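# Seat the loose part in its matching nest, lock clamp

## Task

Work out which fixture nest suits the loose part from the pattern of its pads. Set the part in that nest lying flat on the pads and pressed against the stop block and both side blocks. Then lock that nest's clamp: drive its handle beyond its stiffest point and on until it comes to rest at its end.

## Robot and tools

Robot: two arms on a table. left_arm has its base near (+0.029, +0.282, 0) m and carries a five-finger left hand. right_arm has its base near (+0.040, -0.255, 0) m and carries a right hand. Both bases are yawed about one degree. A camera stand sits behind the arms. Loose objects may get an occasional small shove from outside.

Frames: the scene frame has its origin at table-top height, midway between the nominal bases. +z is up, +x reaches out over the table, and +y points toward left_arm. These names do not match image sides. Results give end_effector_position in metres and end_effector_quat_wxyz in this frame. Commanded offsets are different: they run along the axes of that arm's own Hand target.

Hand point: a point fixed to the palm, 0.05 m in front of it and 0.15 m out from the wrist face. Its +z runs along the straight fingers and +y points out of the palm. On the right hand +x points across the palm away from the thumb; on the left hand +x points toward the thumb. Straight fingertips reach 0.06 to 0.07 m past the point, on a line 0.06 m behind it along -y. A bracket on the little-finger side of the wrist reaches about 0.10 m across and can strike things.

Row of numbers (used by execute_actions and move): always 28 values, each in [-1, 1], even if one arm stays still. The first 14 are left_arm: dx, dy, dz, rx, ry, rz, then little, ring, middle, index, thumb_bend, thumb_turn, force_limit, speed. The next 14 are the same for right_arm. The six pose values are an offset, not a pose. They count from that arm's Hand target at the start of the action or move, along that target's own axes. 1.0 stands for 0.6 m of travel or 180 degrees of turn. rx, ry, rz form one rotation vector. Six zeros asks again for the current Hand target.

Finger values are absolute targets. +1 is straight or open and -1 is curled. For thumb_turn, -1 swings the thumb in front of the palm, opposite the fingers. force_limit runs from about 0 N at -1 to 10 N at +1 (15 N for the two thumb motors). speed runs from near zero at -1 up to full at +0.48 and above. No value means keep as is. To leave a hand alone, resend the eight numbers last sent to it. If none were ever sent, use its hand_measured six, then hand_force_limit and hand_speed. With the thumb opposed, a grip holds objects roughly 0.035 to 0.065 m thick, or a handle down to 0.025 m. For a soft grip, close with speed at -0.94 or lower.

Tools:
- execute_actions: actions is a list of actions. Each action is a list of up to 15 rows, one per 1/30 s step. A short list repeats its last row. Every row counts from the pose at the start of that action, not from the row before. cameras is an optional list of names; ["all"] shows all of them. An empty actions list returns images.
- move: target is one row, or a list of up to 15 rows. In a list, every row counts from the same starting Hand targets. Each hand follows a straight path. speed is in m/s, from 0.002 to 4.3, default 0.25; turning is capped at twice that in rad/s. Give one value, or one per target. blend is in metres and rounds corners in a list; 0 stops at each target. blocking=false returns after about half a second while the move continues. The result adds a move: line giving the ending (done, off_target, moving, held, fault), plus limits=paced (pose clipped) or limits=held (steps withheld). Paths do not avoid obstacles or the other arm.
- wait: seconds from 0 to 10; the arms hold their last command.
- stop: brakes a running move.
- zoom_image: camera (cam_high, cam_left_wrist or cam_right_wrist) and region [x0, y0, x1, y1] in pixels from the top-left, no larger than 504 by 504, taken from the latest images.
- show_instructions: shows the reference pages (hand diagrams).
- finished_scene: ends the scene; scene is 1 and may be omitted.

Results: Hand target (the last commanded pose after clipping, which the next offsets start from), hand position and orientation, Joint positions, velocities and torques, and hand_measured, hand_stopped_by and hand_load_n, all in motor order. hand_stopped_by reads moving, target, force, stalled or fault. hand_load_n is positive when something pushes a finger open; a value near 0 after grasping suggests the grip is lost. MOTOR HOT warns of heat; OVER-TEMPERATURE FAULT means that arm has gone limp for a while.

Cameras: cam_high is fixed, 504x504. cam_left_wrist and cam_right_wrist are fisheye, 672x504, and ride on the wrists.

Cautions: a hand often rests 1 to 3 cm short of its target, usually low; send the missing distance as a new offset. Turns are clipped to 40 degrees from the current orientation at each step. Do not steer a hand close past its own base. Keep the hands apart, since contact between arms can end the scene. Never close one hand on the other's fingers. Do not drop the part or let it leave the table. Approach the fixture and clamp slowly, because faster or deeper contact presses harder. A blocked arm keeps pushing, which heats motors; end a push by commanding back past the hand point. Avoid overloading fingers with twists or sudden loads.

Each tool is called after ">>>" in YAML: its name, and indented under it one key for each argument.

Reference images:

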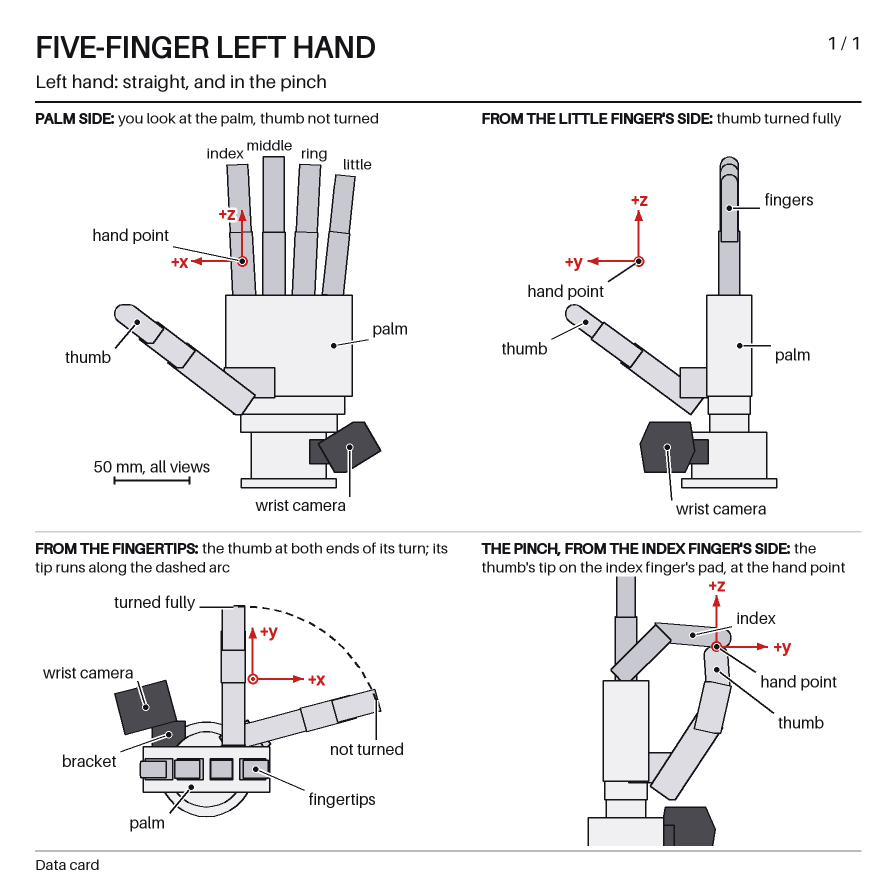

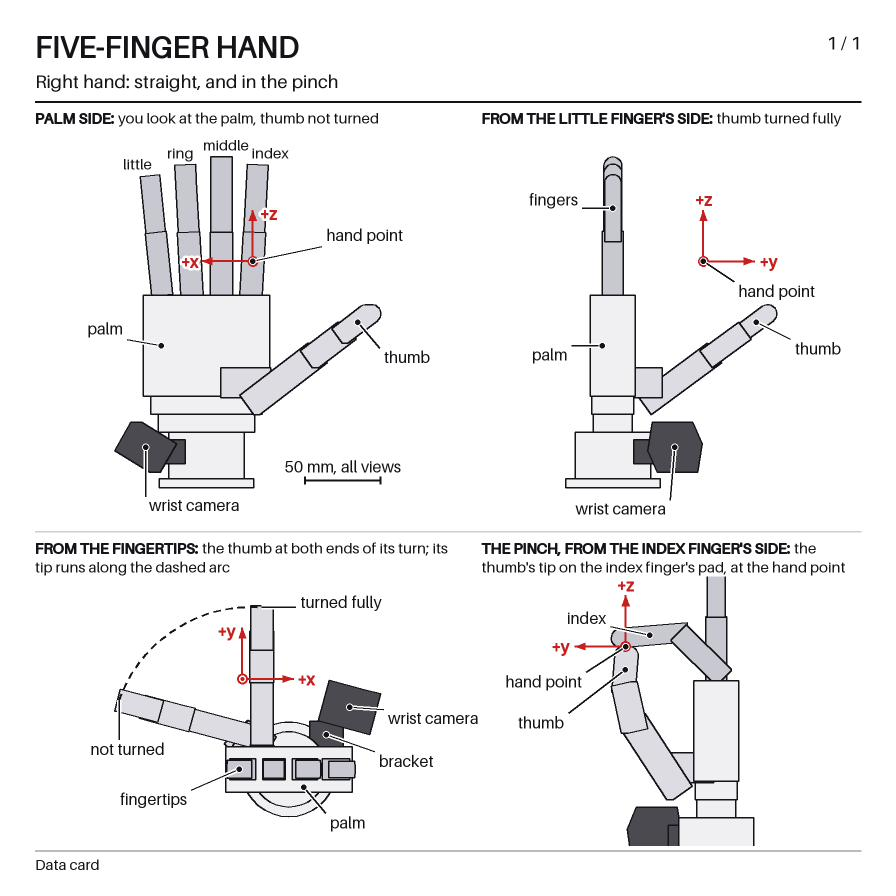

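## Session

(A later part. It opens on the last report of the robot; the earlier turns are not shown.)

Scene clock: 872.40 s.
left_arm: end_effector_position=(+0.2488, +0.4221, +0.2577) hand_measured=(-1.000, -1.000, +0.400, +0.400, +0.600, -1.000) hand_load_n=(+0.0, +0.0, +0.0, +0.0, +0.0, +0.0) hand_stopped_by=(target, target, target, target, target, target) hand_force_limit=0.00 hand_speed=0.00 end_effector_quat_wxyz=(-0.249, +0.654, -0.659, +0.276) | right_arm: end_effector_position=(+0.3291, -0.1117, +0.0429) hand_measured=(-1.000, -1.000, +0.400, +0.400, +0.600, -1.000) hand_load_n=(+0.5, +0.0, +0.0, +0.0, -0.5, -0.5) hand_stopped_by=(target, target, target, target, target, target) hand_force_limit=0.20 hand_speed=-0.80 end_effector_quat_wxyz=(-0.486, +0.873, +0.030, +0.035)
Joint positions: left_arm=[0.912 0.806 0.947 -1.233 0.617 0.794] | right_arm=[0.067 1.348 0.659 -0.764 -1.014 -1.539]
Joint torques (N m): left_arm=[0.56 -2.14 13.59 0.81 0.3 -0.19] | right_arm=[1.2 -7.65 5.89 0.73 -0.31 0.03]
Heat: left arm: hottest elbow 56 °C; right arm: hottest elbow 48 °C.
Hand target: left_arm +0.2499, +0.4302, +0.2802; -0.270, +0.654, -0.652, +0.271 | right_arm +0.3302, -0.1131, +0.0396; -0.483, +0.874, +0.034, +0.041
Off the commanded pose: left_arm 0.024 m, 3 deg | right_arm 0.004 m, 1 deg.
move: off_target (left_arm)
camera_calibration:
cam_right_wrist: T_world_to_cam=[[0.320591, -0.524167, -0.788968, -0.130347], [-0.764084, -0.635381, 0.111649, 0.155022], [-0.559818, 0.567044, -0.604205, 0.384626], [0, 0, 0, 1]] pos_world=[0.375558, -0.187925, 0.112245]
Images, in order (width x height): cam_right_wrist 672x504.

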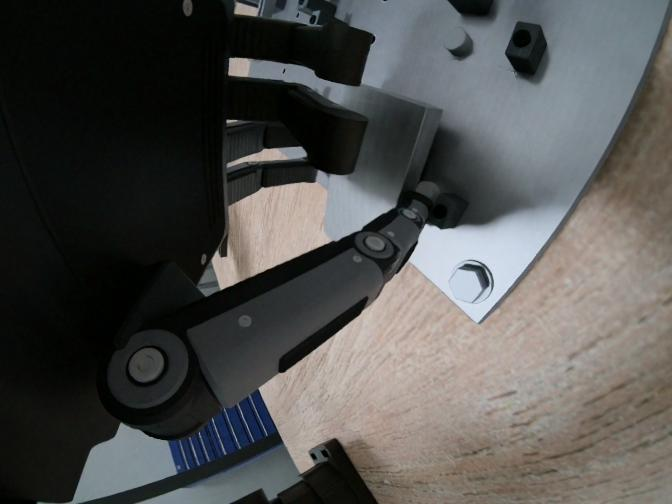

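>>> move:
  target:
    - [0,0,0,0,0,0,-1,-1,0.4,0.4,0.6,-1,0,0,0.0017,-0.0113,-0.013,0,0,0,-1,-1,0.4,0.4,0.6,-1,0.2,-0.8]
    - [0,0,0,0,0,0,-1,-1,0.4,0.4,0.6,-1,0,0,0.0208,-0.1657,-0.11,0,0,0,-1,-1,0.4,0.4,0.6,-1,0.2,-0.8]
  speed: 0.08
  blend: [0.003,0]
  cameras: ["cam_right_wrist","cam_high"]

>>> zoom_image:
  camera: "cam_right_wrist"
  region: [310, 0, 600, 260]

Scene clock: 882.73 s.
left_arm: end_effector_position=(+0.2488, +0.4221, +0.2577) hand_measured=(-1.000, -1.000, +0.400, +0.400, +0.600, -1.000) hand_load_n=(+0.0, +0.0, +0.0, +0.0, +0.0, +0.0) hand_stopped_by=(target, target, target, target, target, target) hand_force_limit=0.00 hand_speed=0.00 end_effector_quat_wxyz=(-0.249, +0.654, -0.659, +0.276) | right_arm: end_effector_position=(+0.3141, -0.1130, +0.1403) hand_measured=(-1.000, -1.000, +0.400, +0.400, +0.600, -1.000) hand_load_n=(+0.0, +0.0, +0.0, +0.0, +0.0, +0.0) hand_stopped_by=(target, target, target, target, target, target) hand_force_limit=0.20 hand_speed=-0.80 end_effector_quat_wxyz=(-0.484, +0.874, +0.023, +0.016)
Joint positions: left_arm=[0.912 0.806 0.947 -1.233 0.617 0.794] | right_arm=[0.067 1.175 0.81 -1.139 -1.011 -1.553]
Joint torques (N m): left_arm=[0.21 -2.32 13.64 0.91 0.28 -0.19] | right_arm=[0.79 -7.41 11.18 -0.32 -0.51 -0.06]
Heat: left arm: hottest elbow 56 °C; right arm: hottest elbow 48 °C.
Hand target: left_arm +0.2499, +0.4302, +0.2802; -0.270, +0.654, -0.652, +0.271 | right_arm +0.3303, -0.1160, +0.1596; -0.483, +0.874, +0.034, +0.041
Off the commanded pose: left_arm 0.024 m, 3 deg | right_arm 0.025 m, 3 deg.
move: off_target (left_arm, right_arm)
camera_calibration:
cam_right_wrist: T_world_to_cam=[[0.292496, -0.52676, -0.798104, -0.0396402], [-0.754529, -0.639867, 0.145796, 0.123535], [-0.58748, 0.559548, -0.584614, 0.440903], [0, 0, 0, 1]] pos_world=[0.363827, -0.188541, 0.20811]
Images, in order (width x height): cam_high 504x504, cam_right_wrist 672x504.

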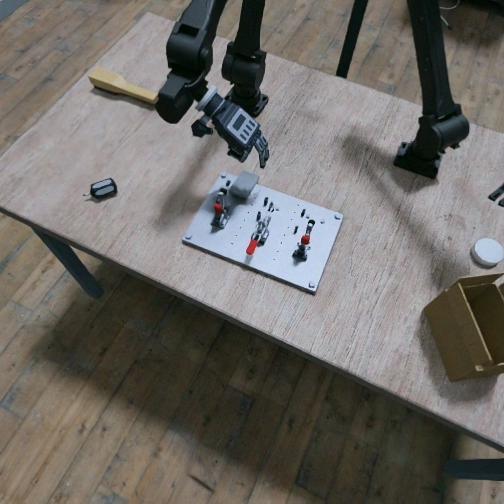

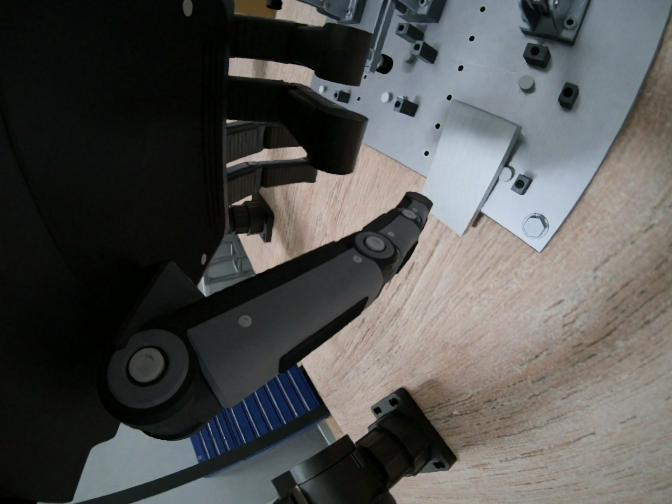

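Scaled by 1.738 from the camera's 672x504 image, which has a finer 960x720 frame.

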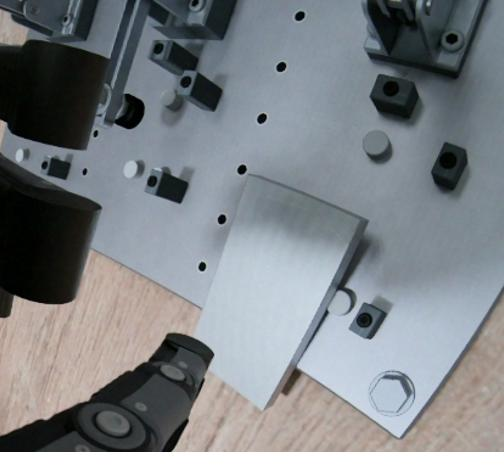

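>>> move:
  target:
    - [0,0,0,0,0,0,-1,-1,0.4,0.4,0.6,-1,0,0,0.0073,-0.0153,0.0572,0.0008,-0.0177,0.0284,-1,-1,0.2,0.2,1,1,0.2,-0.2]
    - [0,0,0,0,0,0,-1,-1,0.4,0.4,0.6,-1,0,0,-0.011,0.132,0.15,0.0008,-0.0177,0.0284,-1,-1,0.2,0.2,1,1,0.2,-0.2]
  speed: 0.1
  cameras: ["cam_right_wrist","cam_high"]

>>> zoom_image:
  camera: "cam_right_wrist"
  region: [230, 0, 600, 260]

Scene clock: 922.93 s.
left_arm: end_effector_position=(+0.2488, +0.4221, +0.2577) hand_measured=(-1.000, -1.000, +0.400, +0.400, +0.600, -1.000) hand_load_n=(+0.0, +0.0, +0.0, +0.0, +0.0, +0.0) hand_stopped_by=(target, target, target, target, target, target) hand_force_limit=0.00 hand_speed=0.00 end_effector_quat_wxyz=(-0.249, +0.654, -0.659, +0.276) | right_arm: end_effector_position=(+0.3355, -0.0856, +0.0498) hand_measured=(-1.000, -1.000, +0.200, +0.200, +1.000, +1.000) hand_load_n=(+0.0, +0.0, +0.0, +0.0, +0.0, +0.0) hand_stopped_by=(target, target, target, target, target, target) hand_force_limit=0.20 hand_speed=-0.20 end_effector_quat_wxyz=(-0.486, +0.874, +0.007, +0.000)
Joint positions: left_arm=[0.912 0.806 0.947 -1.233 0.617 0.794] | right_arm=[0.146 1.383 0.709 -0.729 -1.005 -1.382]
Joint torques (N m): left_arm=[0.62 -2.26 13.49 0.75 0.28 -0.19] | right_arm=[2.37 -7.53 6.45 1.01 -0.51 0.2]
Heat: left arm: hottest elbow 57 °C; right arm: hottest elbow 55 °C.
Hand target: left_arm +0.2499, +0.4302, +0.2802; -0.270, +0.654, -0.652, +0.271 | right_arm +0.3351, -0.0819, +0.0446; -0.485, +0.875, +0.008, -0.005
Off the commanded pose: left_arm 0.024 m, 3 deg | right_arm 0.006 m, 1 deg.
move: off_target (left_arm)
camera_calibration:
cam_right_wrist: T_world_to_cam=[[0.250544, -0.528463, -0.811144, -0.0891207], [-0.755557, -0.630589, 0.177456, 0.169943], [-0.605277, 0.568405, -0.557274, 0.390539], [0, 0, 0, 1]] pos_world=[0.387114, -0.161917, 0.11519]
Images, in order (width x height): cam_high 504x504, cam_right_wrist 672x504.

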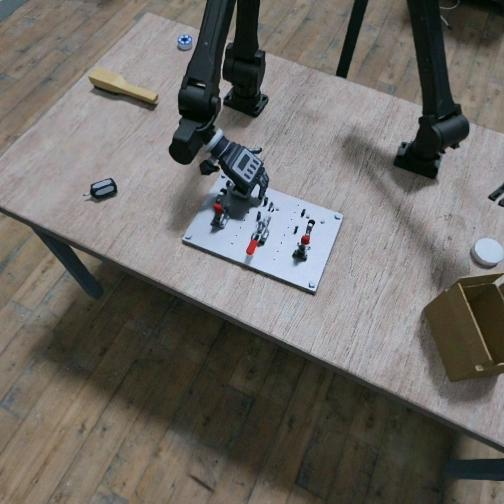

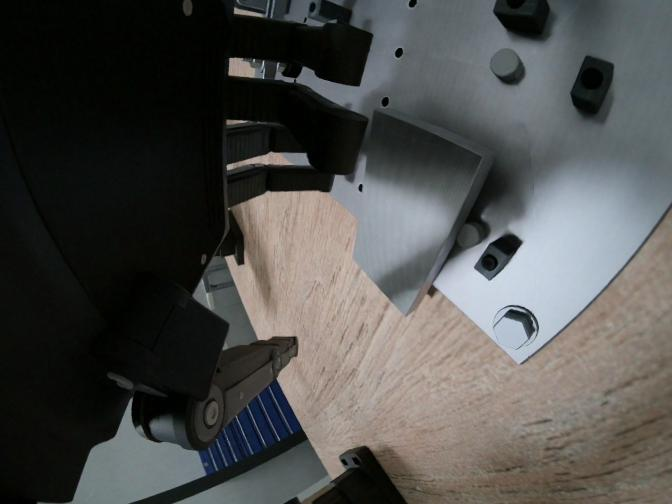

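Scaled by 1.362 from the camera's 672x504 image, which has a finer 960x720 frame.

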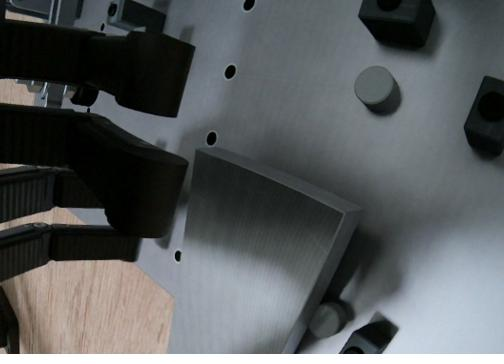

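>>> move:
  target:
    - [0,0,0,0,0,0,-1,-1,0.4,0.4,0.6,-1,0,0,0,0.017,0.0106,0,0,0,-1,-1,0.2,0.2,1,1,0.2,-0.2]
    - [0,0,0,0,0,0,-1,-1,0.4,0.4,0.6,-1,0,0,-0.001,0.0427,-0.0303,0,0,0,-1,-1,0.2,0.2,1,1,0.2,-0.2]
  speed: 0.05
  cameras: ["cam_right_wrist"]

>>> zoom_image:
  camera: "cam_right_wrist"
  region: [230, 0, 600, 260]

Scene clock: 933.77 s.
left_arm: end_effector_position=(+0.2488, +0.4221, +0.2577) hand_measured=(-1.000, -1.000, +0.400, +0.400, +0.600, -1.000) hand_load_n=(+0.0, +0.0, +0.0, +0.0, +0.0, +0.0) hand_stopped_by=(target, target, target, target, target, target) hand_force_limit=0.00 hand_speed=0.00 end_effector_quat_wxyz=(-0.249, +0.654, -0.659, +0.276) | right_arm: end_effector_position=(+0.3308, -0.1024, +0.0401) hand_measured=(-1.000, -1.000, +0.200, +0.200, +1.000, +1.000) hand_load_n=(+0.0, +0.0, +3.0, +0.0, +0.0, -0.5) hand_stopped_by=(target, target, target, target, target, target) hand_force_limit=0.20 hand_speed=-0.20 end_effector_quat_wxyz=(-0.494, +0.869, +0.022, +0.004)
Joint positions: left_arm=[0.912 0.806 0.947 -1.233 0.617 0.794] | right_arm=[0.089 1.41 0.699 -0.796 -1.031 -1.529]
Joint torques (N m): left_arm=[0.79 -2.08 13.57 0.98 0.3 -0.2] | right_arm=[-0.26 -5.95 7.28 -0.77 0.11 0.03]
Heat: left arm: hottest elbow 57 °C; right arm: hottest elbow 53 °C.
Hand target: left_arm +0.2499, +0.4302, +0.2802; -0.270, +0.654, -0.652, +0.271 | right_arm +0.3351, -0.1110, +0.0325; -0.485, +0.875, +0.008, -0.005
Off the commanded pose: left_arm 0.024 m, 3 deg | right_arm 0.012 m, 2 deg.
move: off_target (left_arm, right_arm)
camera_calibration:
cam_right_wrist: T_world_to_cam=[[0.278804, -0.50734, -0.815398, -0.111796], [-0.744199, -0.650791, 0.150462, 0.152895], [-0.606989, 0.564869, -0.559006, 0.392184], [0, 0, 0, 1]] pos_world=[0.383005, -0.178749, 0.10507]
Images, in order (width x height): cam_right_wrist 672x504.

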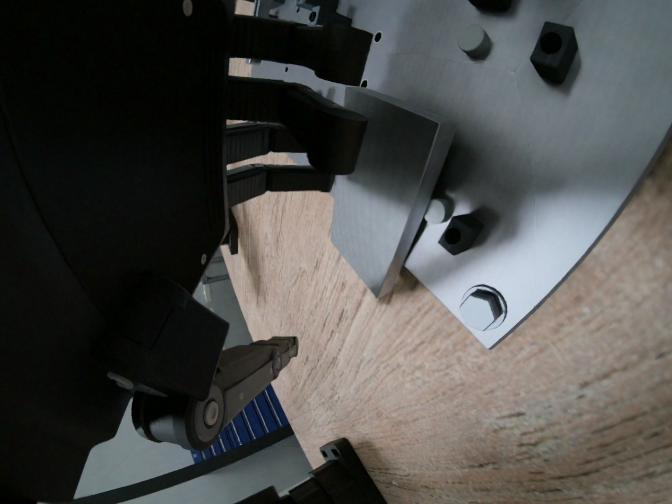

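Scaled by 1.362 from the camera's 672x504 image, which has a finer 960x720 frame.

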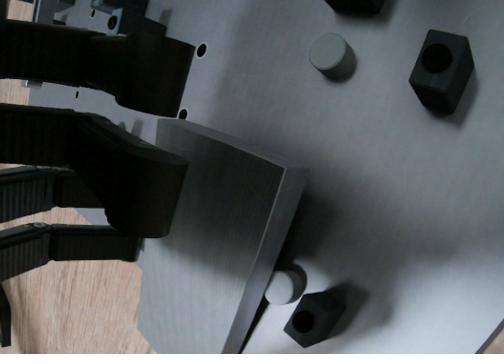

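>>> move:
  target: [0,0,0,0,0,0,-1,-1,0.4,0.4,0.6,-1,0,0,-0.0004,0.0097,-0.0156,0,0,0,-1,-1,0.2,0.2,1,1,0.2,-0.2]
  speed: 0.05
  cameras: ["cam_right_wrist"]

>>> zoom_image:
  camera: "cam_right_wrist"
  region: [230, 0, 600, 260]

Scene clock: 938.77 s.
left_arm: end_effector_position=(+0.2488, +0.4221, +0.2577) hand_measured=(-1.000, -1.000, +0.400, +0.400, +0.600, -1.000) hand_load_n=(+0.0, +0.5, +0.0, +0.0, +0.0, +0.0) hand_stopped_by=(target, target, target, target, target, target) hand_force_limit=0.00 hand_speed=0.00 end_effector_quat_wxyz=(-0.249, +0.654, -0.659, +0.276) | right_arm: end_effector_position=(+0.3279, -0.1116, +0.0400) hand_measured=(-1.000, -1.000, +0.200, +0.200, +1.000, +1.000) hand_load_n=(+0.0, +0.0, +4.0, +0.0, +0.0, +0.0) hand_stopped_by=(target, target, target, target, target, target) hand_force_limit=0.20 hand_speed=-0.20 end_effector_quat_wxyz=(-0.495, +0.868, +0.020, -0.001)
Joint positions: left_arm=[0.912 0.806 0.947 -1.233 0.617 0.794] | right_arm=[0.059 1.418 0.705 -0.854 -1.037 -1.589]
Joint velocities: left_arm=[-0.015 -0.015 0.012 -0.002 0.154 0.051] | right_arm=[within noise]
Joint torques (N m): left_arm=[0.38 -2.02 13.41 0.77 0.3 -0.19] | right_arm=[0.32 -6.83 7.66 -0.68 0.25 -0.06]
Heat: left arm: hottest elbow 57 °C; right arm: hottest elbow 52 °C.
Hand target: left_arm +0.2499, +0.4302, +0.2802; -0.270, +0.654, -0.652, +0.271 | right_arm +0.3350, -0.1219, +0.0326; -0.485, +0.875, +0.008, -0.005
Off the commanded pose: left_arm 0.024 m, 3 deg | right_arm 0.015 m, 2 deg.
move: off_target (left_arm, right_arm)
camera_calibration:
cam_right_wrist: T_world_to_cam=[[0.271475, -0.503929, -0.819973, -0.112648], [-0.742338, -0.651885, 0.154856, 0.143807], [-0.612565, 0.566658, -0.551056, 0.397288], [0, 0, 0, 1]] pos_world=[0.3807, -0.188148, 0.10429]
Images, in order (width x height): cam_right_wrist 672x504.

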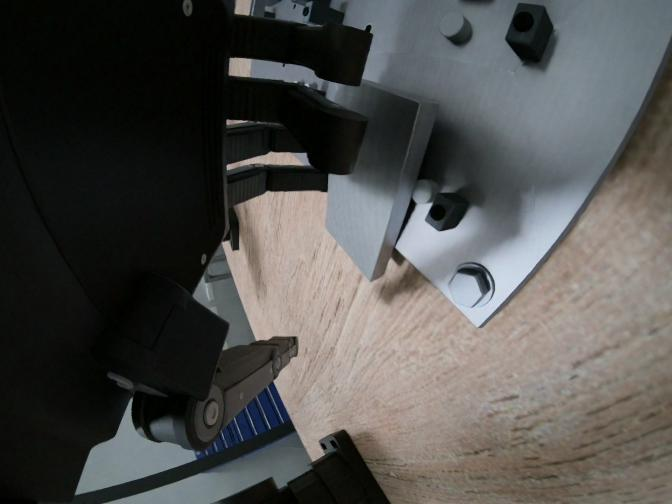

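Scaled by 1.362 from the camera's 672x504 image, which has a finer 960x720 frame.

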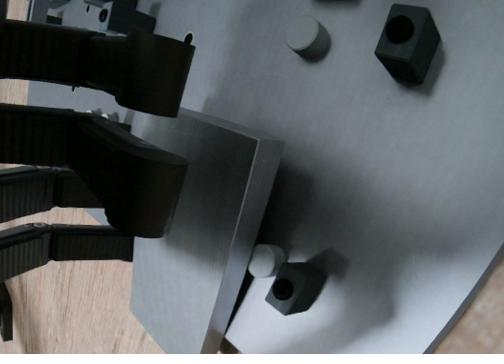

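>>> wait:
  seconds: 0
  cameras: ["all"]

Scene clock: 959.93 s.
left_arm: end_effector_position=(+0.2488, +0.4221, +0.2577) hand_measured=(-1.000, -1.000, +0.400, +0.400, +0.600, -1.000) hand_load_n=(+0.0, +0.0, +0.0, +0.0, +0.0, +0.0) hand_stopped_by=(target, target, target, target, target, target) hand_force_limit=0.00 hand_speed=0.00 end_effector_quat_wxyz=(-0.249, +0.654, -0.659, +0.276) | right_arm: end_effector_position=(+0.3279, -0.1116, +0.0400) hand_measured=(-1.000, -1.000, +0.200, +0.200, +1.000, +1.000) hand_load_n=(+0.0, +0.5, +4.0, +0.0, +0.0, +0.0) hand_stopped_by=(target, target, target, target, target, target) hand_force_limit=0.20 hand_speed=-0.20 end_effector_quat_wxyz=(-0.495, +0.868, +0.020, -0.001)
Joint positions: left_arm=[0.912 0.806 0.947 -1.233 0.617 0.794] | right_arm=[0.059 1.418 0.705 -0.854 -1.037 -1.589]
Joint torques (N m): left_arm=[0.5 -2.37 13.42 0.79 0.29 -0.22] | right_arm=[0.15 -6.53 7.57 -0.32 0.24 0.02]
Heat: left arm: hottest elbow 58 °C; right arm: hottest elbow 50 °C.
Hand target: left_arm +0.2499, +0.4302, +0.2802; -0.270, +0.654, -0.652, +0.271 | right_arm +0.3350, -0.1219, +0.0326; -0.485, +0.875, +0.008, -0.005
Off the commanded pose: left_arm 0.024 m, 3 deg | right_arm 0.015 m, 2 deg.
camera_calibration:
cam_left_wrist: T_world_to_cam=[[0.698126, -0.248178, 0.671586, -0.241658], [-0.571045, -0.758825, 0.313197, 0.368164], [0.431888, -0.602157, -0.671476, 0.435824], [0, 0, 0, 1]] pos_world=[0.190719, 0.481833, 0.339632]
cam_right_wrist: T_world_to_cam=[[0.271783, -0.503922, -0.819876, -0.112775], [-0.742306, -0.65197, 0.154653, 0.1438], [-0.612467, 0.566566, -0.551259, 0.397255], [0, 0, 0, 1]] pos_world=[0.3807, -0.188148, 0.10429]

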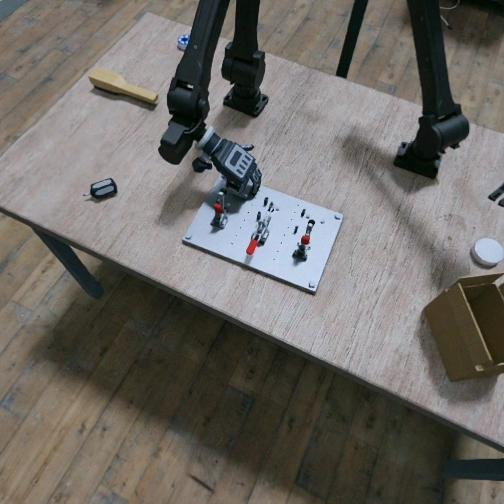

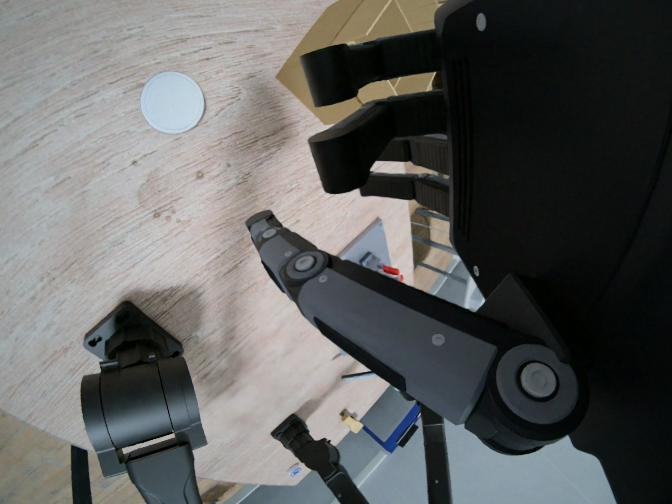

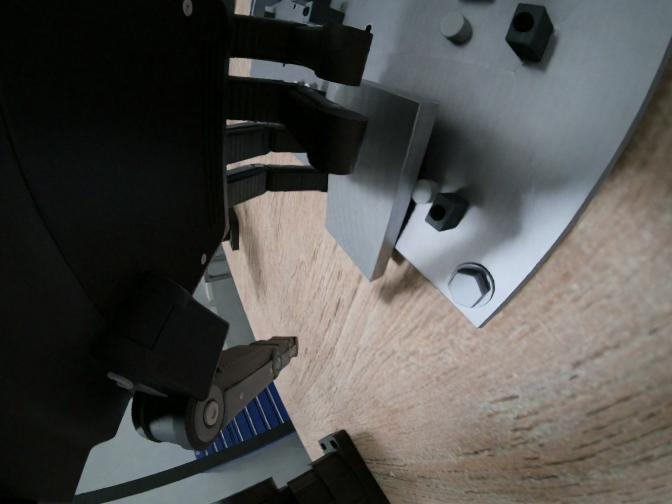

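>>> zoom_image:
  camera: "cam_right_wrist"
  region: [300, 0, 600, 340]

Scaled by 1.482 from the camera's 672x504 image, which has a finer 960x720 frame.

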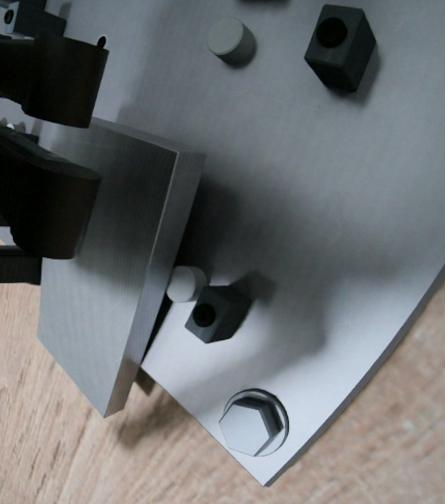

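>>> move:
  target:
    - [0,0,0,0,0,0,-1,-1,0.4,0.4,0.6,-1,0,0,0.0006,-0.0150,0.0241,0,0,0,-1,-1,0.2,0.2,1,1,0.2,-0.2]
    - [0,0,0,0,0,0,-1,-1,0.4,0.4,0.6,-1,0,0,-0.0327,-0.0862,-0.0194,0,0,0,-1,-1,0.2,0.2,1,1,0.2,-0.2]
    - [0,0,0,0,0,0,-1,-1,0.4,0.4,0.6,-1,0,0,-0.0425,-0.0523,-0.0739,0,0,0,-1,-1,0.2,0.2,1,1,0.2,-0.2]
  speed: 0.1
  blend: [0.005,0.01,0]
  cameras: ["cam_right_wrist"]

Scene clock: 989.27 s.
left_arm: end_effector_position=(+0.2488, +0.4221, +0.2577) hand_measured=(-1.000, -1.000, +0.400, +0.400, +0.600, -1.000) hand_load_n=(+0.0, +0.0, +0.0, +0.0, +0.0, +0.0) hand_stopped_by=(target, target, target, target, target, target) hand_force_limit=0.00 hand_speed=0.00 end_effector_quat_wxyz=(-0.249, +0.654, -0.659, +0.276) | right_arm: end_effector_position=(+0.2921, -0.1395, +0.0732) hand_measured=(-1.000, -1.000, +0.200, +0.200, +1.000, +1.000) hand_load_n=(+0.0, +0.0, +0.0, +0.0, +0.0, +0.0) hand_stopped_by=(target, target, target, target, target, target) hand_force_limit=0.20 hand_speed=-0.20 end_effector_quat_wxyz=(-0.485, +0.874, +0.004, -0.019)
Joint positions: left_arm=[0.912 0.806 0.947 -1.233 0.617 0.794] | right_arm=[-0.022 1.301 0.705 -1.131 -1.005 -1.722]
Joint torques (N m): left_arm=[0.79 -2.14 13.5 0.84 0.29 -0.19] | right_arm=[0.62 -6.36 9.59 -0.7 -0.61 0.07]
Heat: left arm: hottest elbow 58 °C; right arm: hottest elbow 49 °C.
Hand target: left_arm +0.2499, +0.4302, +0.2802; -0.270, +0.654, -0.652, +0.271 | right_arm +0.3100, -0.1434, +0.0827; -0.485, +0.875, +0.008, -0.005
Off the commanded pose: left_arm 0.024 m, 3 deg | right_arm 0.021 m, 2 deg.
move: off_target (left_arm, right_arm)
camera_calibration:
cam_right_wrist: T_world_to_cam=[[0.227961, -0.526987, -0.81873, -0.0803702], [-0.740163, -0.640117, 0.205934, 0.0912029], [-0.632608, 0.559049, -0.535978, 0.413146], [0, 0, 0, 1]] pos_world=[0.347185, -0.214942, 0.136854]
Images, in order (width x height): cam_right_wrist 672x504.

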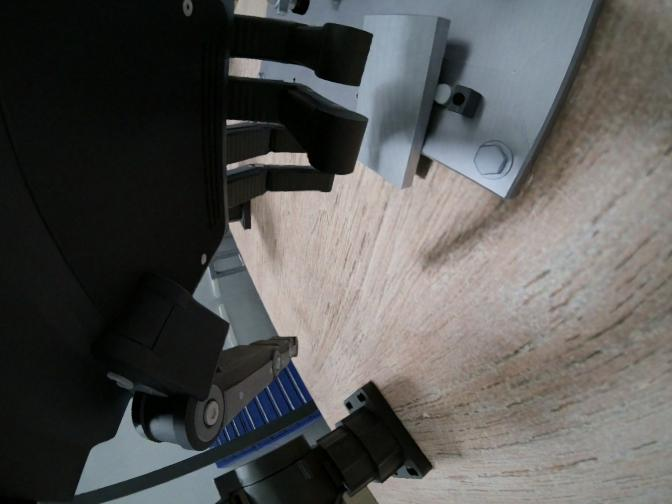

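>>> zoom_image:
  camera: "cam_right_wrist"
  region: [340, 0, 540, 220]

Scaled by 2.291 from the camera's 672x504 image, which has a finer 960x720 frame.

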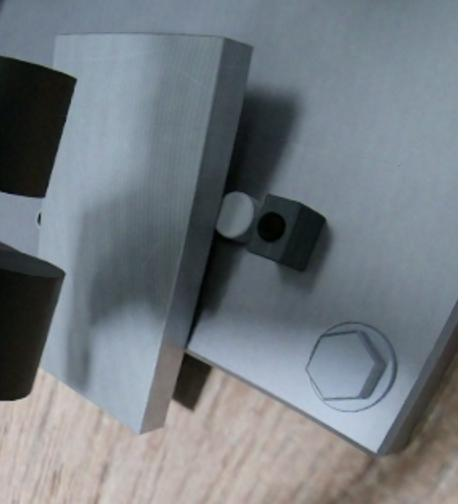

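>>> move:
  target:
    - [0,0,0,0,0,0,-1,-1,0.4,0.4,0.6,-1,0,0,0.0436,-0.0440,0.0706,0,0,0,-1,-1,0.2,0.2,1,1,0.2,-0.2]
    - [0,0,0,0,0,0,-1,-1,0.4,0.4,0.6,-1,0,0,0.0436,0.0268,0.1147,0,0,0,-1,-1,0.2,0.2,1,1,0.2,-0.2]
    - [0,0,0,0,0,0,-1,-1,0.4,0.4,0.6,-1,0,0,0.0420,0.0639,0.0552,0,0,0,-1,-1,0.2,0.2,1,1,0.2,-0.2]
  speed: [0.1,0.1,0.04]
  cameras: ["cam_right_wrist"]

Scene clock: 1020.83 s.
left_arm: end_effector_position=(+0.2488, +0.4221, +0.2577) hand_measured=(-1.000, -1.000, +0.400, +0.400, +0.600, -1.000) hand_load_n=(+0.0, +0.0, +0.0, +0.0, +0.0, +0.0) hand_stopped_by=(target, target, target, target, target, target) hand_force_limit=0.00 hand_speed=0.00 end_effector_quat_wxyz=(-0.249, +0.654, -0.659, +0.276) | right_arm: end_effector_position=(+0.3265, -0.1231, +0.0401) hand_measured=(-1.000, -1.000, +0.200, +0.200, +1.000, +1.000) hand_load_n=(+0.0, +0.0, +4.0, +1.0, +0.0, +0.0) hand_stopped_by=(target, target, target, target, target, target) hand_force_limit=0.20 hand_speed=-0.20 end_effector_quat_wxyz=(-0.496, +0.868, +0.019, -0.003)
Joint positions: left_arm=[0.912 0.806 0.947 -1.233 0.617 0.794] | right_arm=[0.022 1.431 0.716 -0.921 -1.038 -1.662]
Joint torques (N m): left_arm=[0.73 -2.14 13.65 0.79 0.29 -0.22] | right_arm=[-0.62 -5.95 7.6 -0.43 0.33 -0.08]
Heat: left arm: hottest elbow 58 °C; right arm: hottest elbow 49 °C.
Hand target: left_arm +0.2499, +0.4302, +0.2802; -0.270, +0.654, -0.652, +0.271 | right_arm +0.3350, -0.1352, +0.0327; -0.485, +0.875, +0.008, -0.005
Off the commanded pose: left_arm 0.024 m, 3 deg | right_arm 0.017 m, 2 deg.
move: off_target (left_arm, right_arm)
camera_calibration:
cam_right_wrist: T_world_to_cam=[[0.266834, -0.502108, -0.82261, -0.116189], [-0.741466, -0.652222, 0.157593, 0.134814], [-0.615653, 0.567886, -0.54633, 0.404016], [0, 0, 0, 1]] pos_world=[0.379697, -0.199847, 0.103902]
Images, in order (width x height): cam_right_wrist 672x504.

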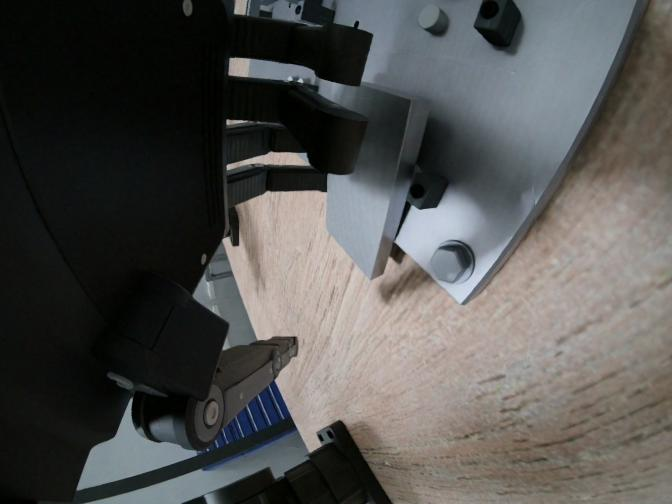

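>>> zoom_image:
  camera: "cam_right_wrist"
  region: [320, 40, 520, 310]

Scaled by 1.867 from the camera's 672x504 image, which has a finer 960x720 frame.

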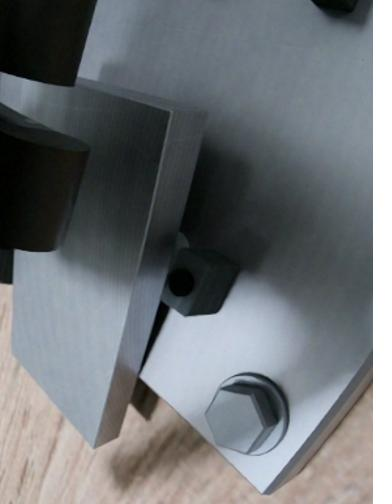

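>>> move:
  target:
    - [0,0,0,0,0,0,-1,-1,0.4,0.4,0.6,-1,0,0,0.0008,-0.0177,0.0283,0,0,0,-1,-1,0.2,0.2,1,1,0.2,-0.2]
    - [0,0,0,0,0,0,-1,-1,0.4,0.4,0.6,-1,0,0,0.0008,-0.0885,-0.0158,0,0,0,-1,-1,0.2,0.2,1,1,0.2,-0.2]
    - [0,0,0,0,0,0,-1,-1,0.4,0.4,0.6,-1,0,0,-0.0225,-0.0535,-0.0720,0,0,0,-1,-1,0.2,0.2,1,1,0.2,-0.2]
  speed: 0.1
  blend: [0.005,0.01,0]
  cameras: ["cam_right_wrist"]

Scene clock: 1049.30 s.
left_arm: end_effector_position=(+0.2488, +0.4221, +0.2577) hand_measured=(-1.000, -1.000, +0.400, +0.400, +0.600, -1.000) hand_load_n=(+0.0, +0.0, +0.0, +0.0, +0.0, +0.0) hand_stopped_by=(target, target, target, target, target, target) hand_force_limit=0.00 hand_speed=0.00 end_effector_quat_wxyz=(-0.249, +0.654, -0.659, +0.276) | right_arm: end_effector_position=(+0.3049, -0.1504, +0.0720) hand_measured=(-1.000, -1.000, +0.200, +0.200, +1.000, +1.000) hand_load_n=(+0.0, +0.0, +0.0, +0.0, +0.0, +0.0) hand_stopped_by=(target, target, target, target, target, target) hand_force_limit=0.20 hand_speed=-0.20 end_effector_quat_wxyz=(-0.485, +0.874, +0.003, -0.022)
Joint positions: left_arm=[0.912 0.806 0.947 -1.233 0.617 0.794] | right_arm=[-0.056 1.358 0.749 -1.179 -1 -1.785]
Joint torques (N m): left_arm=[0.26 -2.37 13.53 0.92 0.28 -0.16] | right_arm=[0.56 -7.88 9.31 -0.99 -0.59 0.05]
Heat: left arm: hottest elbow 59 °C; right arm: hottest elbow 49 °C.
Hand target: left_arm +0.2499, +0.4302, +0.2802; -0.270, +0.654, -0.652, +0.271 | right_arm +0.3220, -0.1550, +0.0829; -0.485, +0.875, +0.008, -0.005
Off the commanded pose: left_arm 0.024 m, 3 deg | right_arm 0.021 m, 2 deg.
move: off_target (left_arm, right_arm)
camera_calibration:
cam_right_wrist: T_world_to_cam=[[0.222623, -0.525669, -0.821043, -0.0880219], [-0.738591, -0.640644, 0.209903, 0.0930547], [-0.636336, 0.559685, -0.530876, 0.427537], [0, 0, 0, 1]] pos_world=[0.360382, -0.225942, 0.135167]
Images, in order (width x height): cam_right_wrist 672x504.

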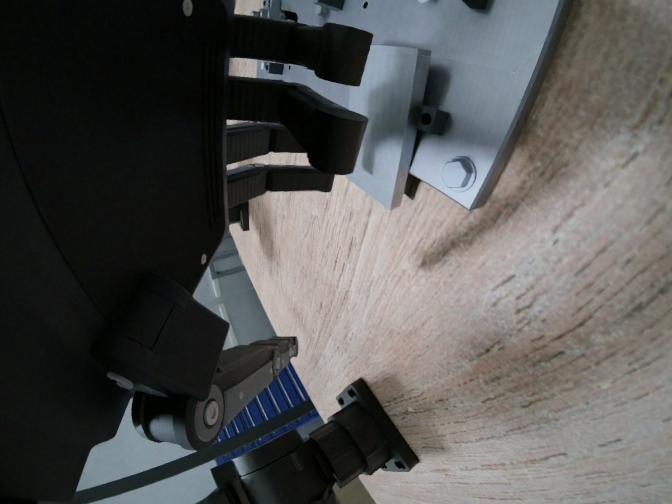

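>>> move:
  target: [0,0,0,0,0,0,-1,-1,0.4,0.4,0.6,-1,0,0,0,0.0638,0.0398,0,0,0,-1,-1,0.2,0.2,1,1,0.2,-0.2]
  speed: 0.05
  cameras: ["cam_right_wrist"]

Scene clock: 1056.40 s.
left_arm: end_effector_position=(+0.2488, +0.4221, +0.2577) hand_measured=(-1.000, -1.000, +0.400, +0.400, +0.600, -1.000) hand_load_n=(+0.0, +0.0, +0.0, +0.0, +0.0, +0.0) hand_stopped_by=(target, target, target, target, target, target) hand_force_limit=0.00 hand_speed=0.00 end_effector_quat_wxyz=(-0.249, +0.654, -0.659, +0.276) | right_arm: end_effector_position=(+0.3201, -0.1505, +0.0564) hand_measured=(-1.000, -1.000, +0.200, +0.200, +1.000, +1.000) hand_load_n=(+0.0, +0.0, -3.0, +0.0, +0.0, -0.5) hand_stopped_by=(target, target, target, target, target, target) hand_force_limit=0.20 hand_speed=-0.20 end_effector_quat_wxyz=(-0.491, +0.871, +0.009, -0.002)
Joint positions: left_arm=[0.912 0.806 0.947 -1.233 0.617 0.794] | right_arm=[-0.061 1.401 0.742 -1.089 -1.016 -1.784]
Joint torques (N m): left_arm=[0.67 -2.2 13.59 0.9 0.3 -0.17] | right_arm=[0.62 -5.42 5.55 1.47 -0.03 -0.06]
Heat: left arm: hottest elbow 59 °C; right arm: hottest elbow 50 °C.
Hand target: left_arm +0.2499, +0.4302, +0.2802; -0.270, +0.654, -0.652, +0.271 | right_arm +0.3218, -0.1551, +0.0376; -0.485, +0.875, +0.008, -0.005
Off the commanded pose: left_arm 0.024 m, 3 deg | right_arm 0.019 m, 1 deg.
move: off_target (left_arm, right_arm)
camera_calibration:
cam_right_wrist: T_world_to_cam=[[0.251269, -0.517856, -0.817734, -0.112508], [-0.75166, -0.636668, 0.172224, 0.114391], [-0.609812, 0.571383, -0.549227, 0.423336], [0, 0, 0, 1]] pos_world=[0.372408, -0.227321, 0.120805]
Images, in order (width x height): cam_right_wrist 672x504.

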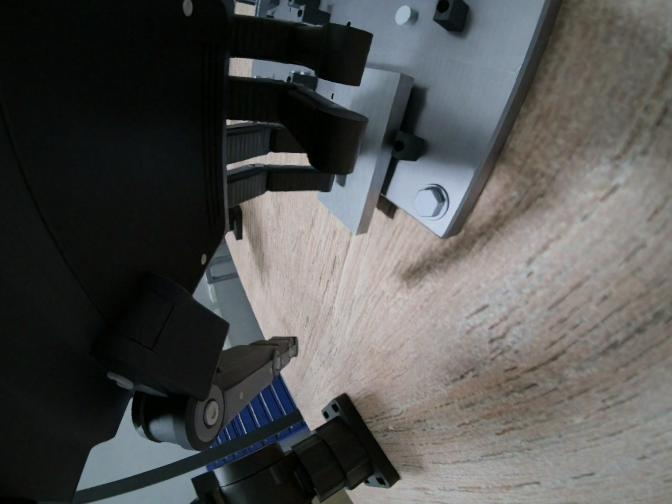

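>>> zoom_image:
  camera: "cam_right_wrist"
  region: [300, 0, 500, 260]

Scaled by 1.938 from the camera's 672x504 image, which has a finer 960x720 frame.

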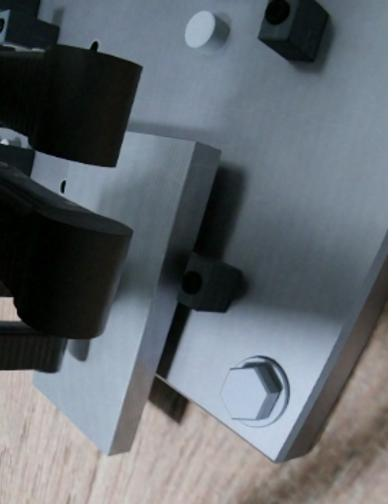

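>>> move:
  target: [0,0,0,0,0,0,-1,-1,0.4,0.4,0.6,-1,0,0,0.0300,0.0,0,0,0,0,-1,-1,0.2,0.2,1,1,0.2,-0.2]
  speed: 0.03
  cameras: ["cam_right_wrist"]

>>> zoom_image:
  camera: "cam_right_wrist"
  region: [300, 0, 500, 260]

Scene clock: 1082.50 s.
left_arm: end_effector_position=(+0.2488, +0.4221, +0.2577) hand_measured=(-1.000, -1.000, +0.400, +0.400, +0.600, -1.000) hand_load_n=(+0.0, +0.0, +0.0, +0.0, +0.0, +0.0) hand_stopped_by=(target, target, target, target, target, target) hand_force_limit=0.00 hand_speed=0.00 end_effector_quat_wxyz=(-0.249, +0.654, -0.659, +0.276) | right_arm: end_effector_position=(+0.3232, -0.1485, +0.0560) hand_measured=(-1.000, -1.000, +0.200, +0.200, +1.000, +1.000) hand_load_n=(+0.0, +0.0, -3.5, +0.0, +0.0, -0.5) hand_stopped_by=(target, target, target, target, target, target) hand_force_limit=0.20 hand_speed=-0.20 end_effector_quat_wxyz=(-0.499, +0.866, -0.008, -0.012)
Joint positions: left_arm=[0.912 0.806 0.947 -1.233 0.617 0.794] | right_arm=[-0.064 1.426 0.754 -1.089 -1.035 -1.757]
Joint torques (N m): left_arm=[0.67 -2.37 13.55 0.83 0.32 -0.21] | right_arm=[2.08 -4.72 7.82 1.37 0.55 -0.2]
Heat: left arm: hottest elbow 59 °C; right arm: hottest elbow 49 °C.
Hand target: left_arm +0.2499, +0.4302, +0.2802; -0.270, +0.654, -0.652, +0.271 | right_arm +0.3399, -0.1547, +0.0376; -0.485, +0.875, +0.009, -0.005
Off the commanded pose: left_arm 0.024 m, 3 deg | right_arm 0.026 m, 3 deg.
move: off_target (left_arm, right_arm)
camera_calibration:
cam_right_wrist: T_world_to_cam=[[0.21207, -0.506604, -0.835691, -0.0971849], [-0.758222, -0.624799, 0.186348, 0.121092], [-0.616543, 0.59412, -0.516619, 0.427523], [0, 0, 0, 1]] pos_world=[0.376011, -0.227576, 0.117085]
Images, in order (width x height): cam_right_wrist 672x504.

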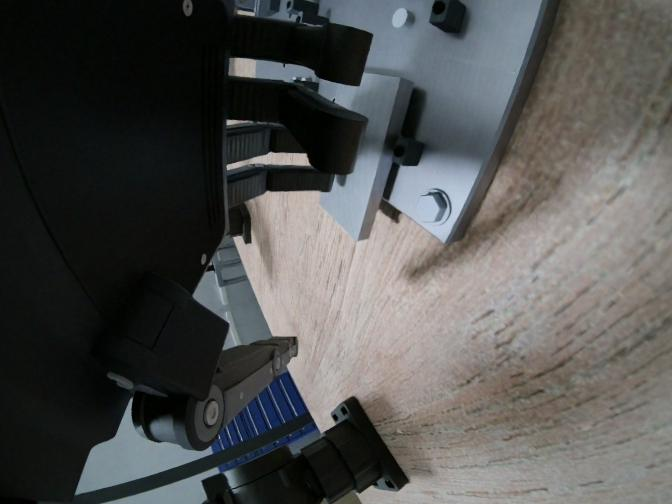

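Scaled by 1.938 from the camera's 672x504 image, which has a finer 960x720 frame.

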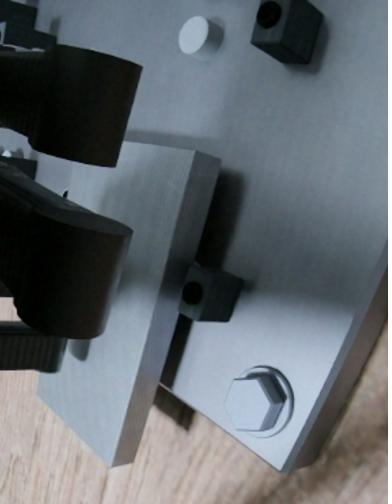

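>>> move:
  target: [0,0,0,0,0,0,-1,-1,0.4,0.4,0.6,-1,0,0,0.0250,0.0,0,0,0,0,-1,-1,0.2,0.2,1,1,0.2,-0.2]
  speed: 0.03
  cameras: ["cam_right_wrist"]

>>> zoom_image:
  camera: "cam_right_wrist"
  region: [300, 0, 500, 260]

Scene clock: 1087.10 s.
left_arm: end_effector_position=(+0.2488, +0.4221, +0.2577) hand_measured=(-1.000, -1.000, +0.400, +0.400, +0.600, -1.000) hand_load_n=(+0.0, +0.0, +0.0, +0.0, +0.0, +0.0) hand_stopped_by=(target, target, target, target, target, target) hand_force_limit=0.00 hand_speed=0.00 end_effector_quat_wxyz=(-0.249, +0.654, -0.659, +0.276) | right_arm: end_effector_position=(+0.3342, -0.1479, +0.0564) hand_measured=(-1.000, -1.000, +0.200, +0.200, +1.000, +1.000) hand_load_n=(+0.0, +0.0, +0.5, +0.0, +0.0, +0.0) hand_stopped_by=(target, target, target, target, target, target) hand_force_limit=0.20 hand_speed=-0.20 end_effector_quat_wxyz=(-0.503, +0.864, -0.017, -0.017)
Joint positions: left_arm=[0.912 0.806 0.947 -1.233 0.617 0.794] | right_arm=[-0.064 1.46 0.785 -1.089 -1.044 -1.74]
Joint torques (N m): left_arm=[0.44 -2.2 13.61 0.83 0.29 -0.2] | right_arm=[2.2 -4.78 8.29 1.63 0.86 -0.3]
Heat: left arm: hottest elbow 59 °C; right arm: hottest elbow 49 °C.
Hand target: left_arm +0.2499, +0.4302, +0.2802; -0.270, +0.654, -0.652, +0.271 | right_arm +0.3549, -0.1544, +0.0376; -0.484, +0.875, +0.009, -0.005
Off the commanded pose: left_arm 0.024 m, 3 deg | right_arm 0.029 m, 4 deg.
move: off_target (left_arm, right_arm)
camera_calibration:
cam_right_wrist: T_world_to_cam=[[0.193266, -0.500753, -0.843738, -0.0913103], [-0.761338, -0.618974, 0.192966, 0.131291], [-0.61888, 0.605076, -0.500869, 0.435641], [0, 0, 0, 1]] pos_world=[0.387214, -0.228054, 0.115823]
Images, in order (width x height): cam_right_wrist 672x504.

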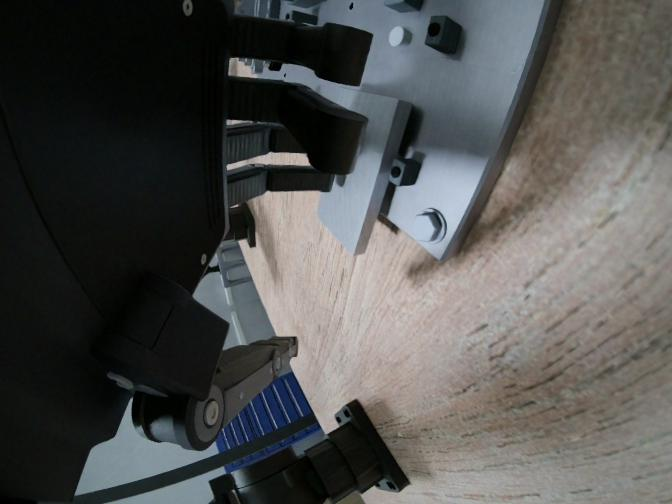

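Scaled by 1.938 from the camera's 672x504 image, which has a finer 960x720 frame.

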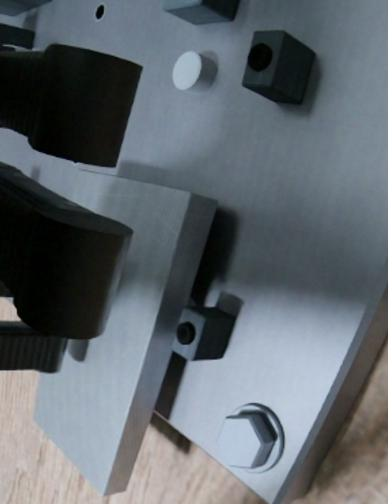

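>>> move:
  target:
    - [0,0,0,0,0,0,-1,-1,0.4,0.4,0.6,-1,0,0,-0.0500,-0.1281,-0.0785,0,0,0,-1,-1,0.2,0.2,1,1,0.2,-0.2]
    - [0,0,0,0,0,0,-1,-1,0.4,0.4,0.6,-1,0,0,-0.2568,-0.1705,-0.0180,-0.1226,0.3447,0.3577,-1,-1,0.93,1,1,1,0.2,-0.2]
  speed: [0.1,0.25]
  blend: [0.02,0]
  cameras: ["cam_right_wrist","cam_high"]

Scene clock: 1180.93 s.
left_arm: end_effector_position=(+0.2488, +0.4221, +0.2577) hand_measured=(-1.000, -1.000, +0.400, +0.400, +0.600, -1.000) hand_load_n=(+0.0, +0.5, -0.5, +0.0, +0.0, +0.0) hand_stopped_by=(target, target, target, target, target, target) hand_force_limit=0.00 hand_speed=0.00 end_effector_quat_wxyz=(-0.249, +0.654, -0.659, +0.276) | right_arm: end_effector_position=(+0.1927, -0.1225, +0.1082) hand_measured=(-1.000, -1.000, +0.930, +1.000, +1.000, +1.000) hand_load_n=(+0.0, +0.0, +0.0, +0.0, +0.0, +0.0) hand_stopped_by=(target, target, target, target, target, target) hand_force_limit=0.20 hand_speed=-0.20 end_effector_quat_wxyz=(-0.172, +0.700, -0.671, +0.178)
Joint positions: left_arm=[0.912 0.806 0.947 -1.233 0.617 0.794] | right_arm=[0.777 0.59 0.535 -1.134 0.329 0.638]
Joint torques (N m): left_arm=[0.44 -2.2 13.57 0.79 0.3 -0.19] | right_arm=[2.43 1.61 12.68 0.03 0.44 0.13]
Heat: left arm: hottest elbow 60 °C; right arm: hottest elbow 51 °C.
Hand target: left_arm +0.2499, +0.4302, +0.2802; -0.270, +0.654, -0.652, +0.271 | right_arm +0.2000, -0.1123, +0.1303; -0.187, +0.697, -0.669, +0.178
Off the commanded pose: left_arm 0.024 m, 3 deg | right_arm 0.025 m, 2 deg.
move: off_target (left_arm, right_arm); target 2's new numbers were sent with right_arm's hand 0.025 m and 2 deg from that target
camera_calibration:
cam_right_wrist: T_world_to_cam=[[-0.853357, -0.278306, -0.440827, 0.1778], [-0.478745, 0.753062, 0.451331, 0.115003], [0.206362, 0.596191, -0.775868, 0.228279], [0, 0, 0, 1]] pos_world=[0.159676, -0.173219, 0.203589]
Images, in order (width x height): cam_high 504x504, cam_right_wrist 672x504.

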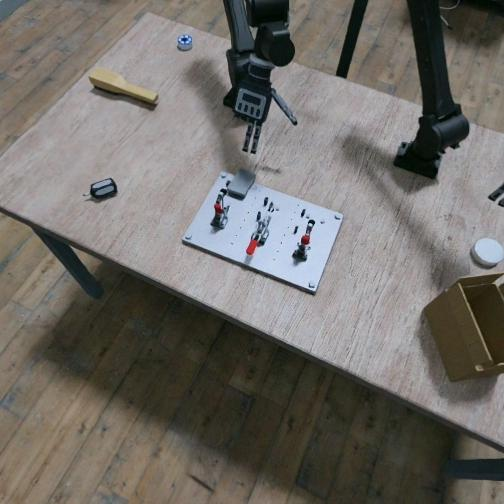

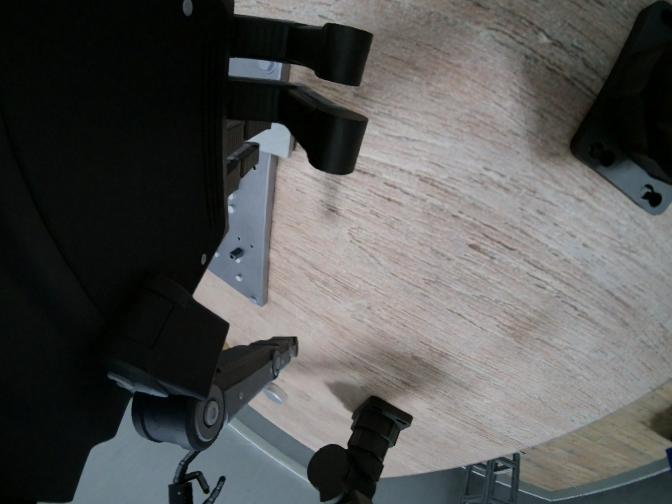

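>>> zoom_image:
  camera: "cam_high"
  region: [180, 110, 310, 240]

Scaled by 3.877 from the camera's 504x504 image, which has a finer 720x720 frame.

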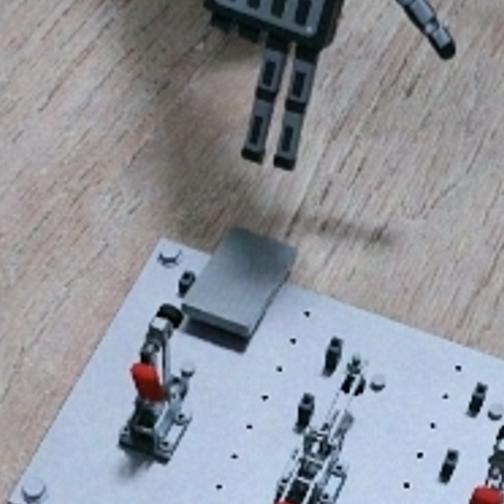

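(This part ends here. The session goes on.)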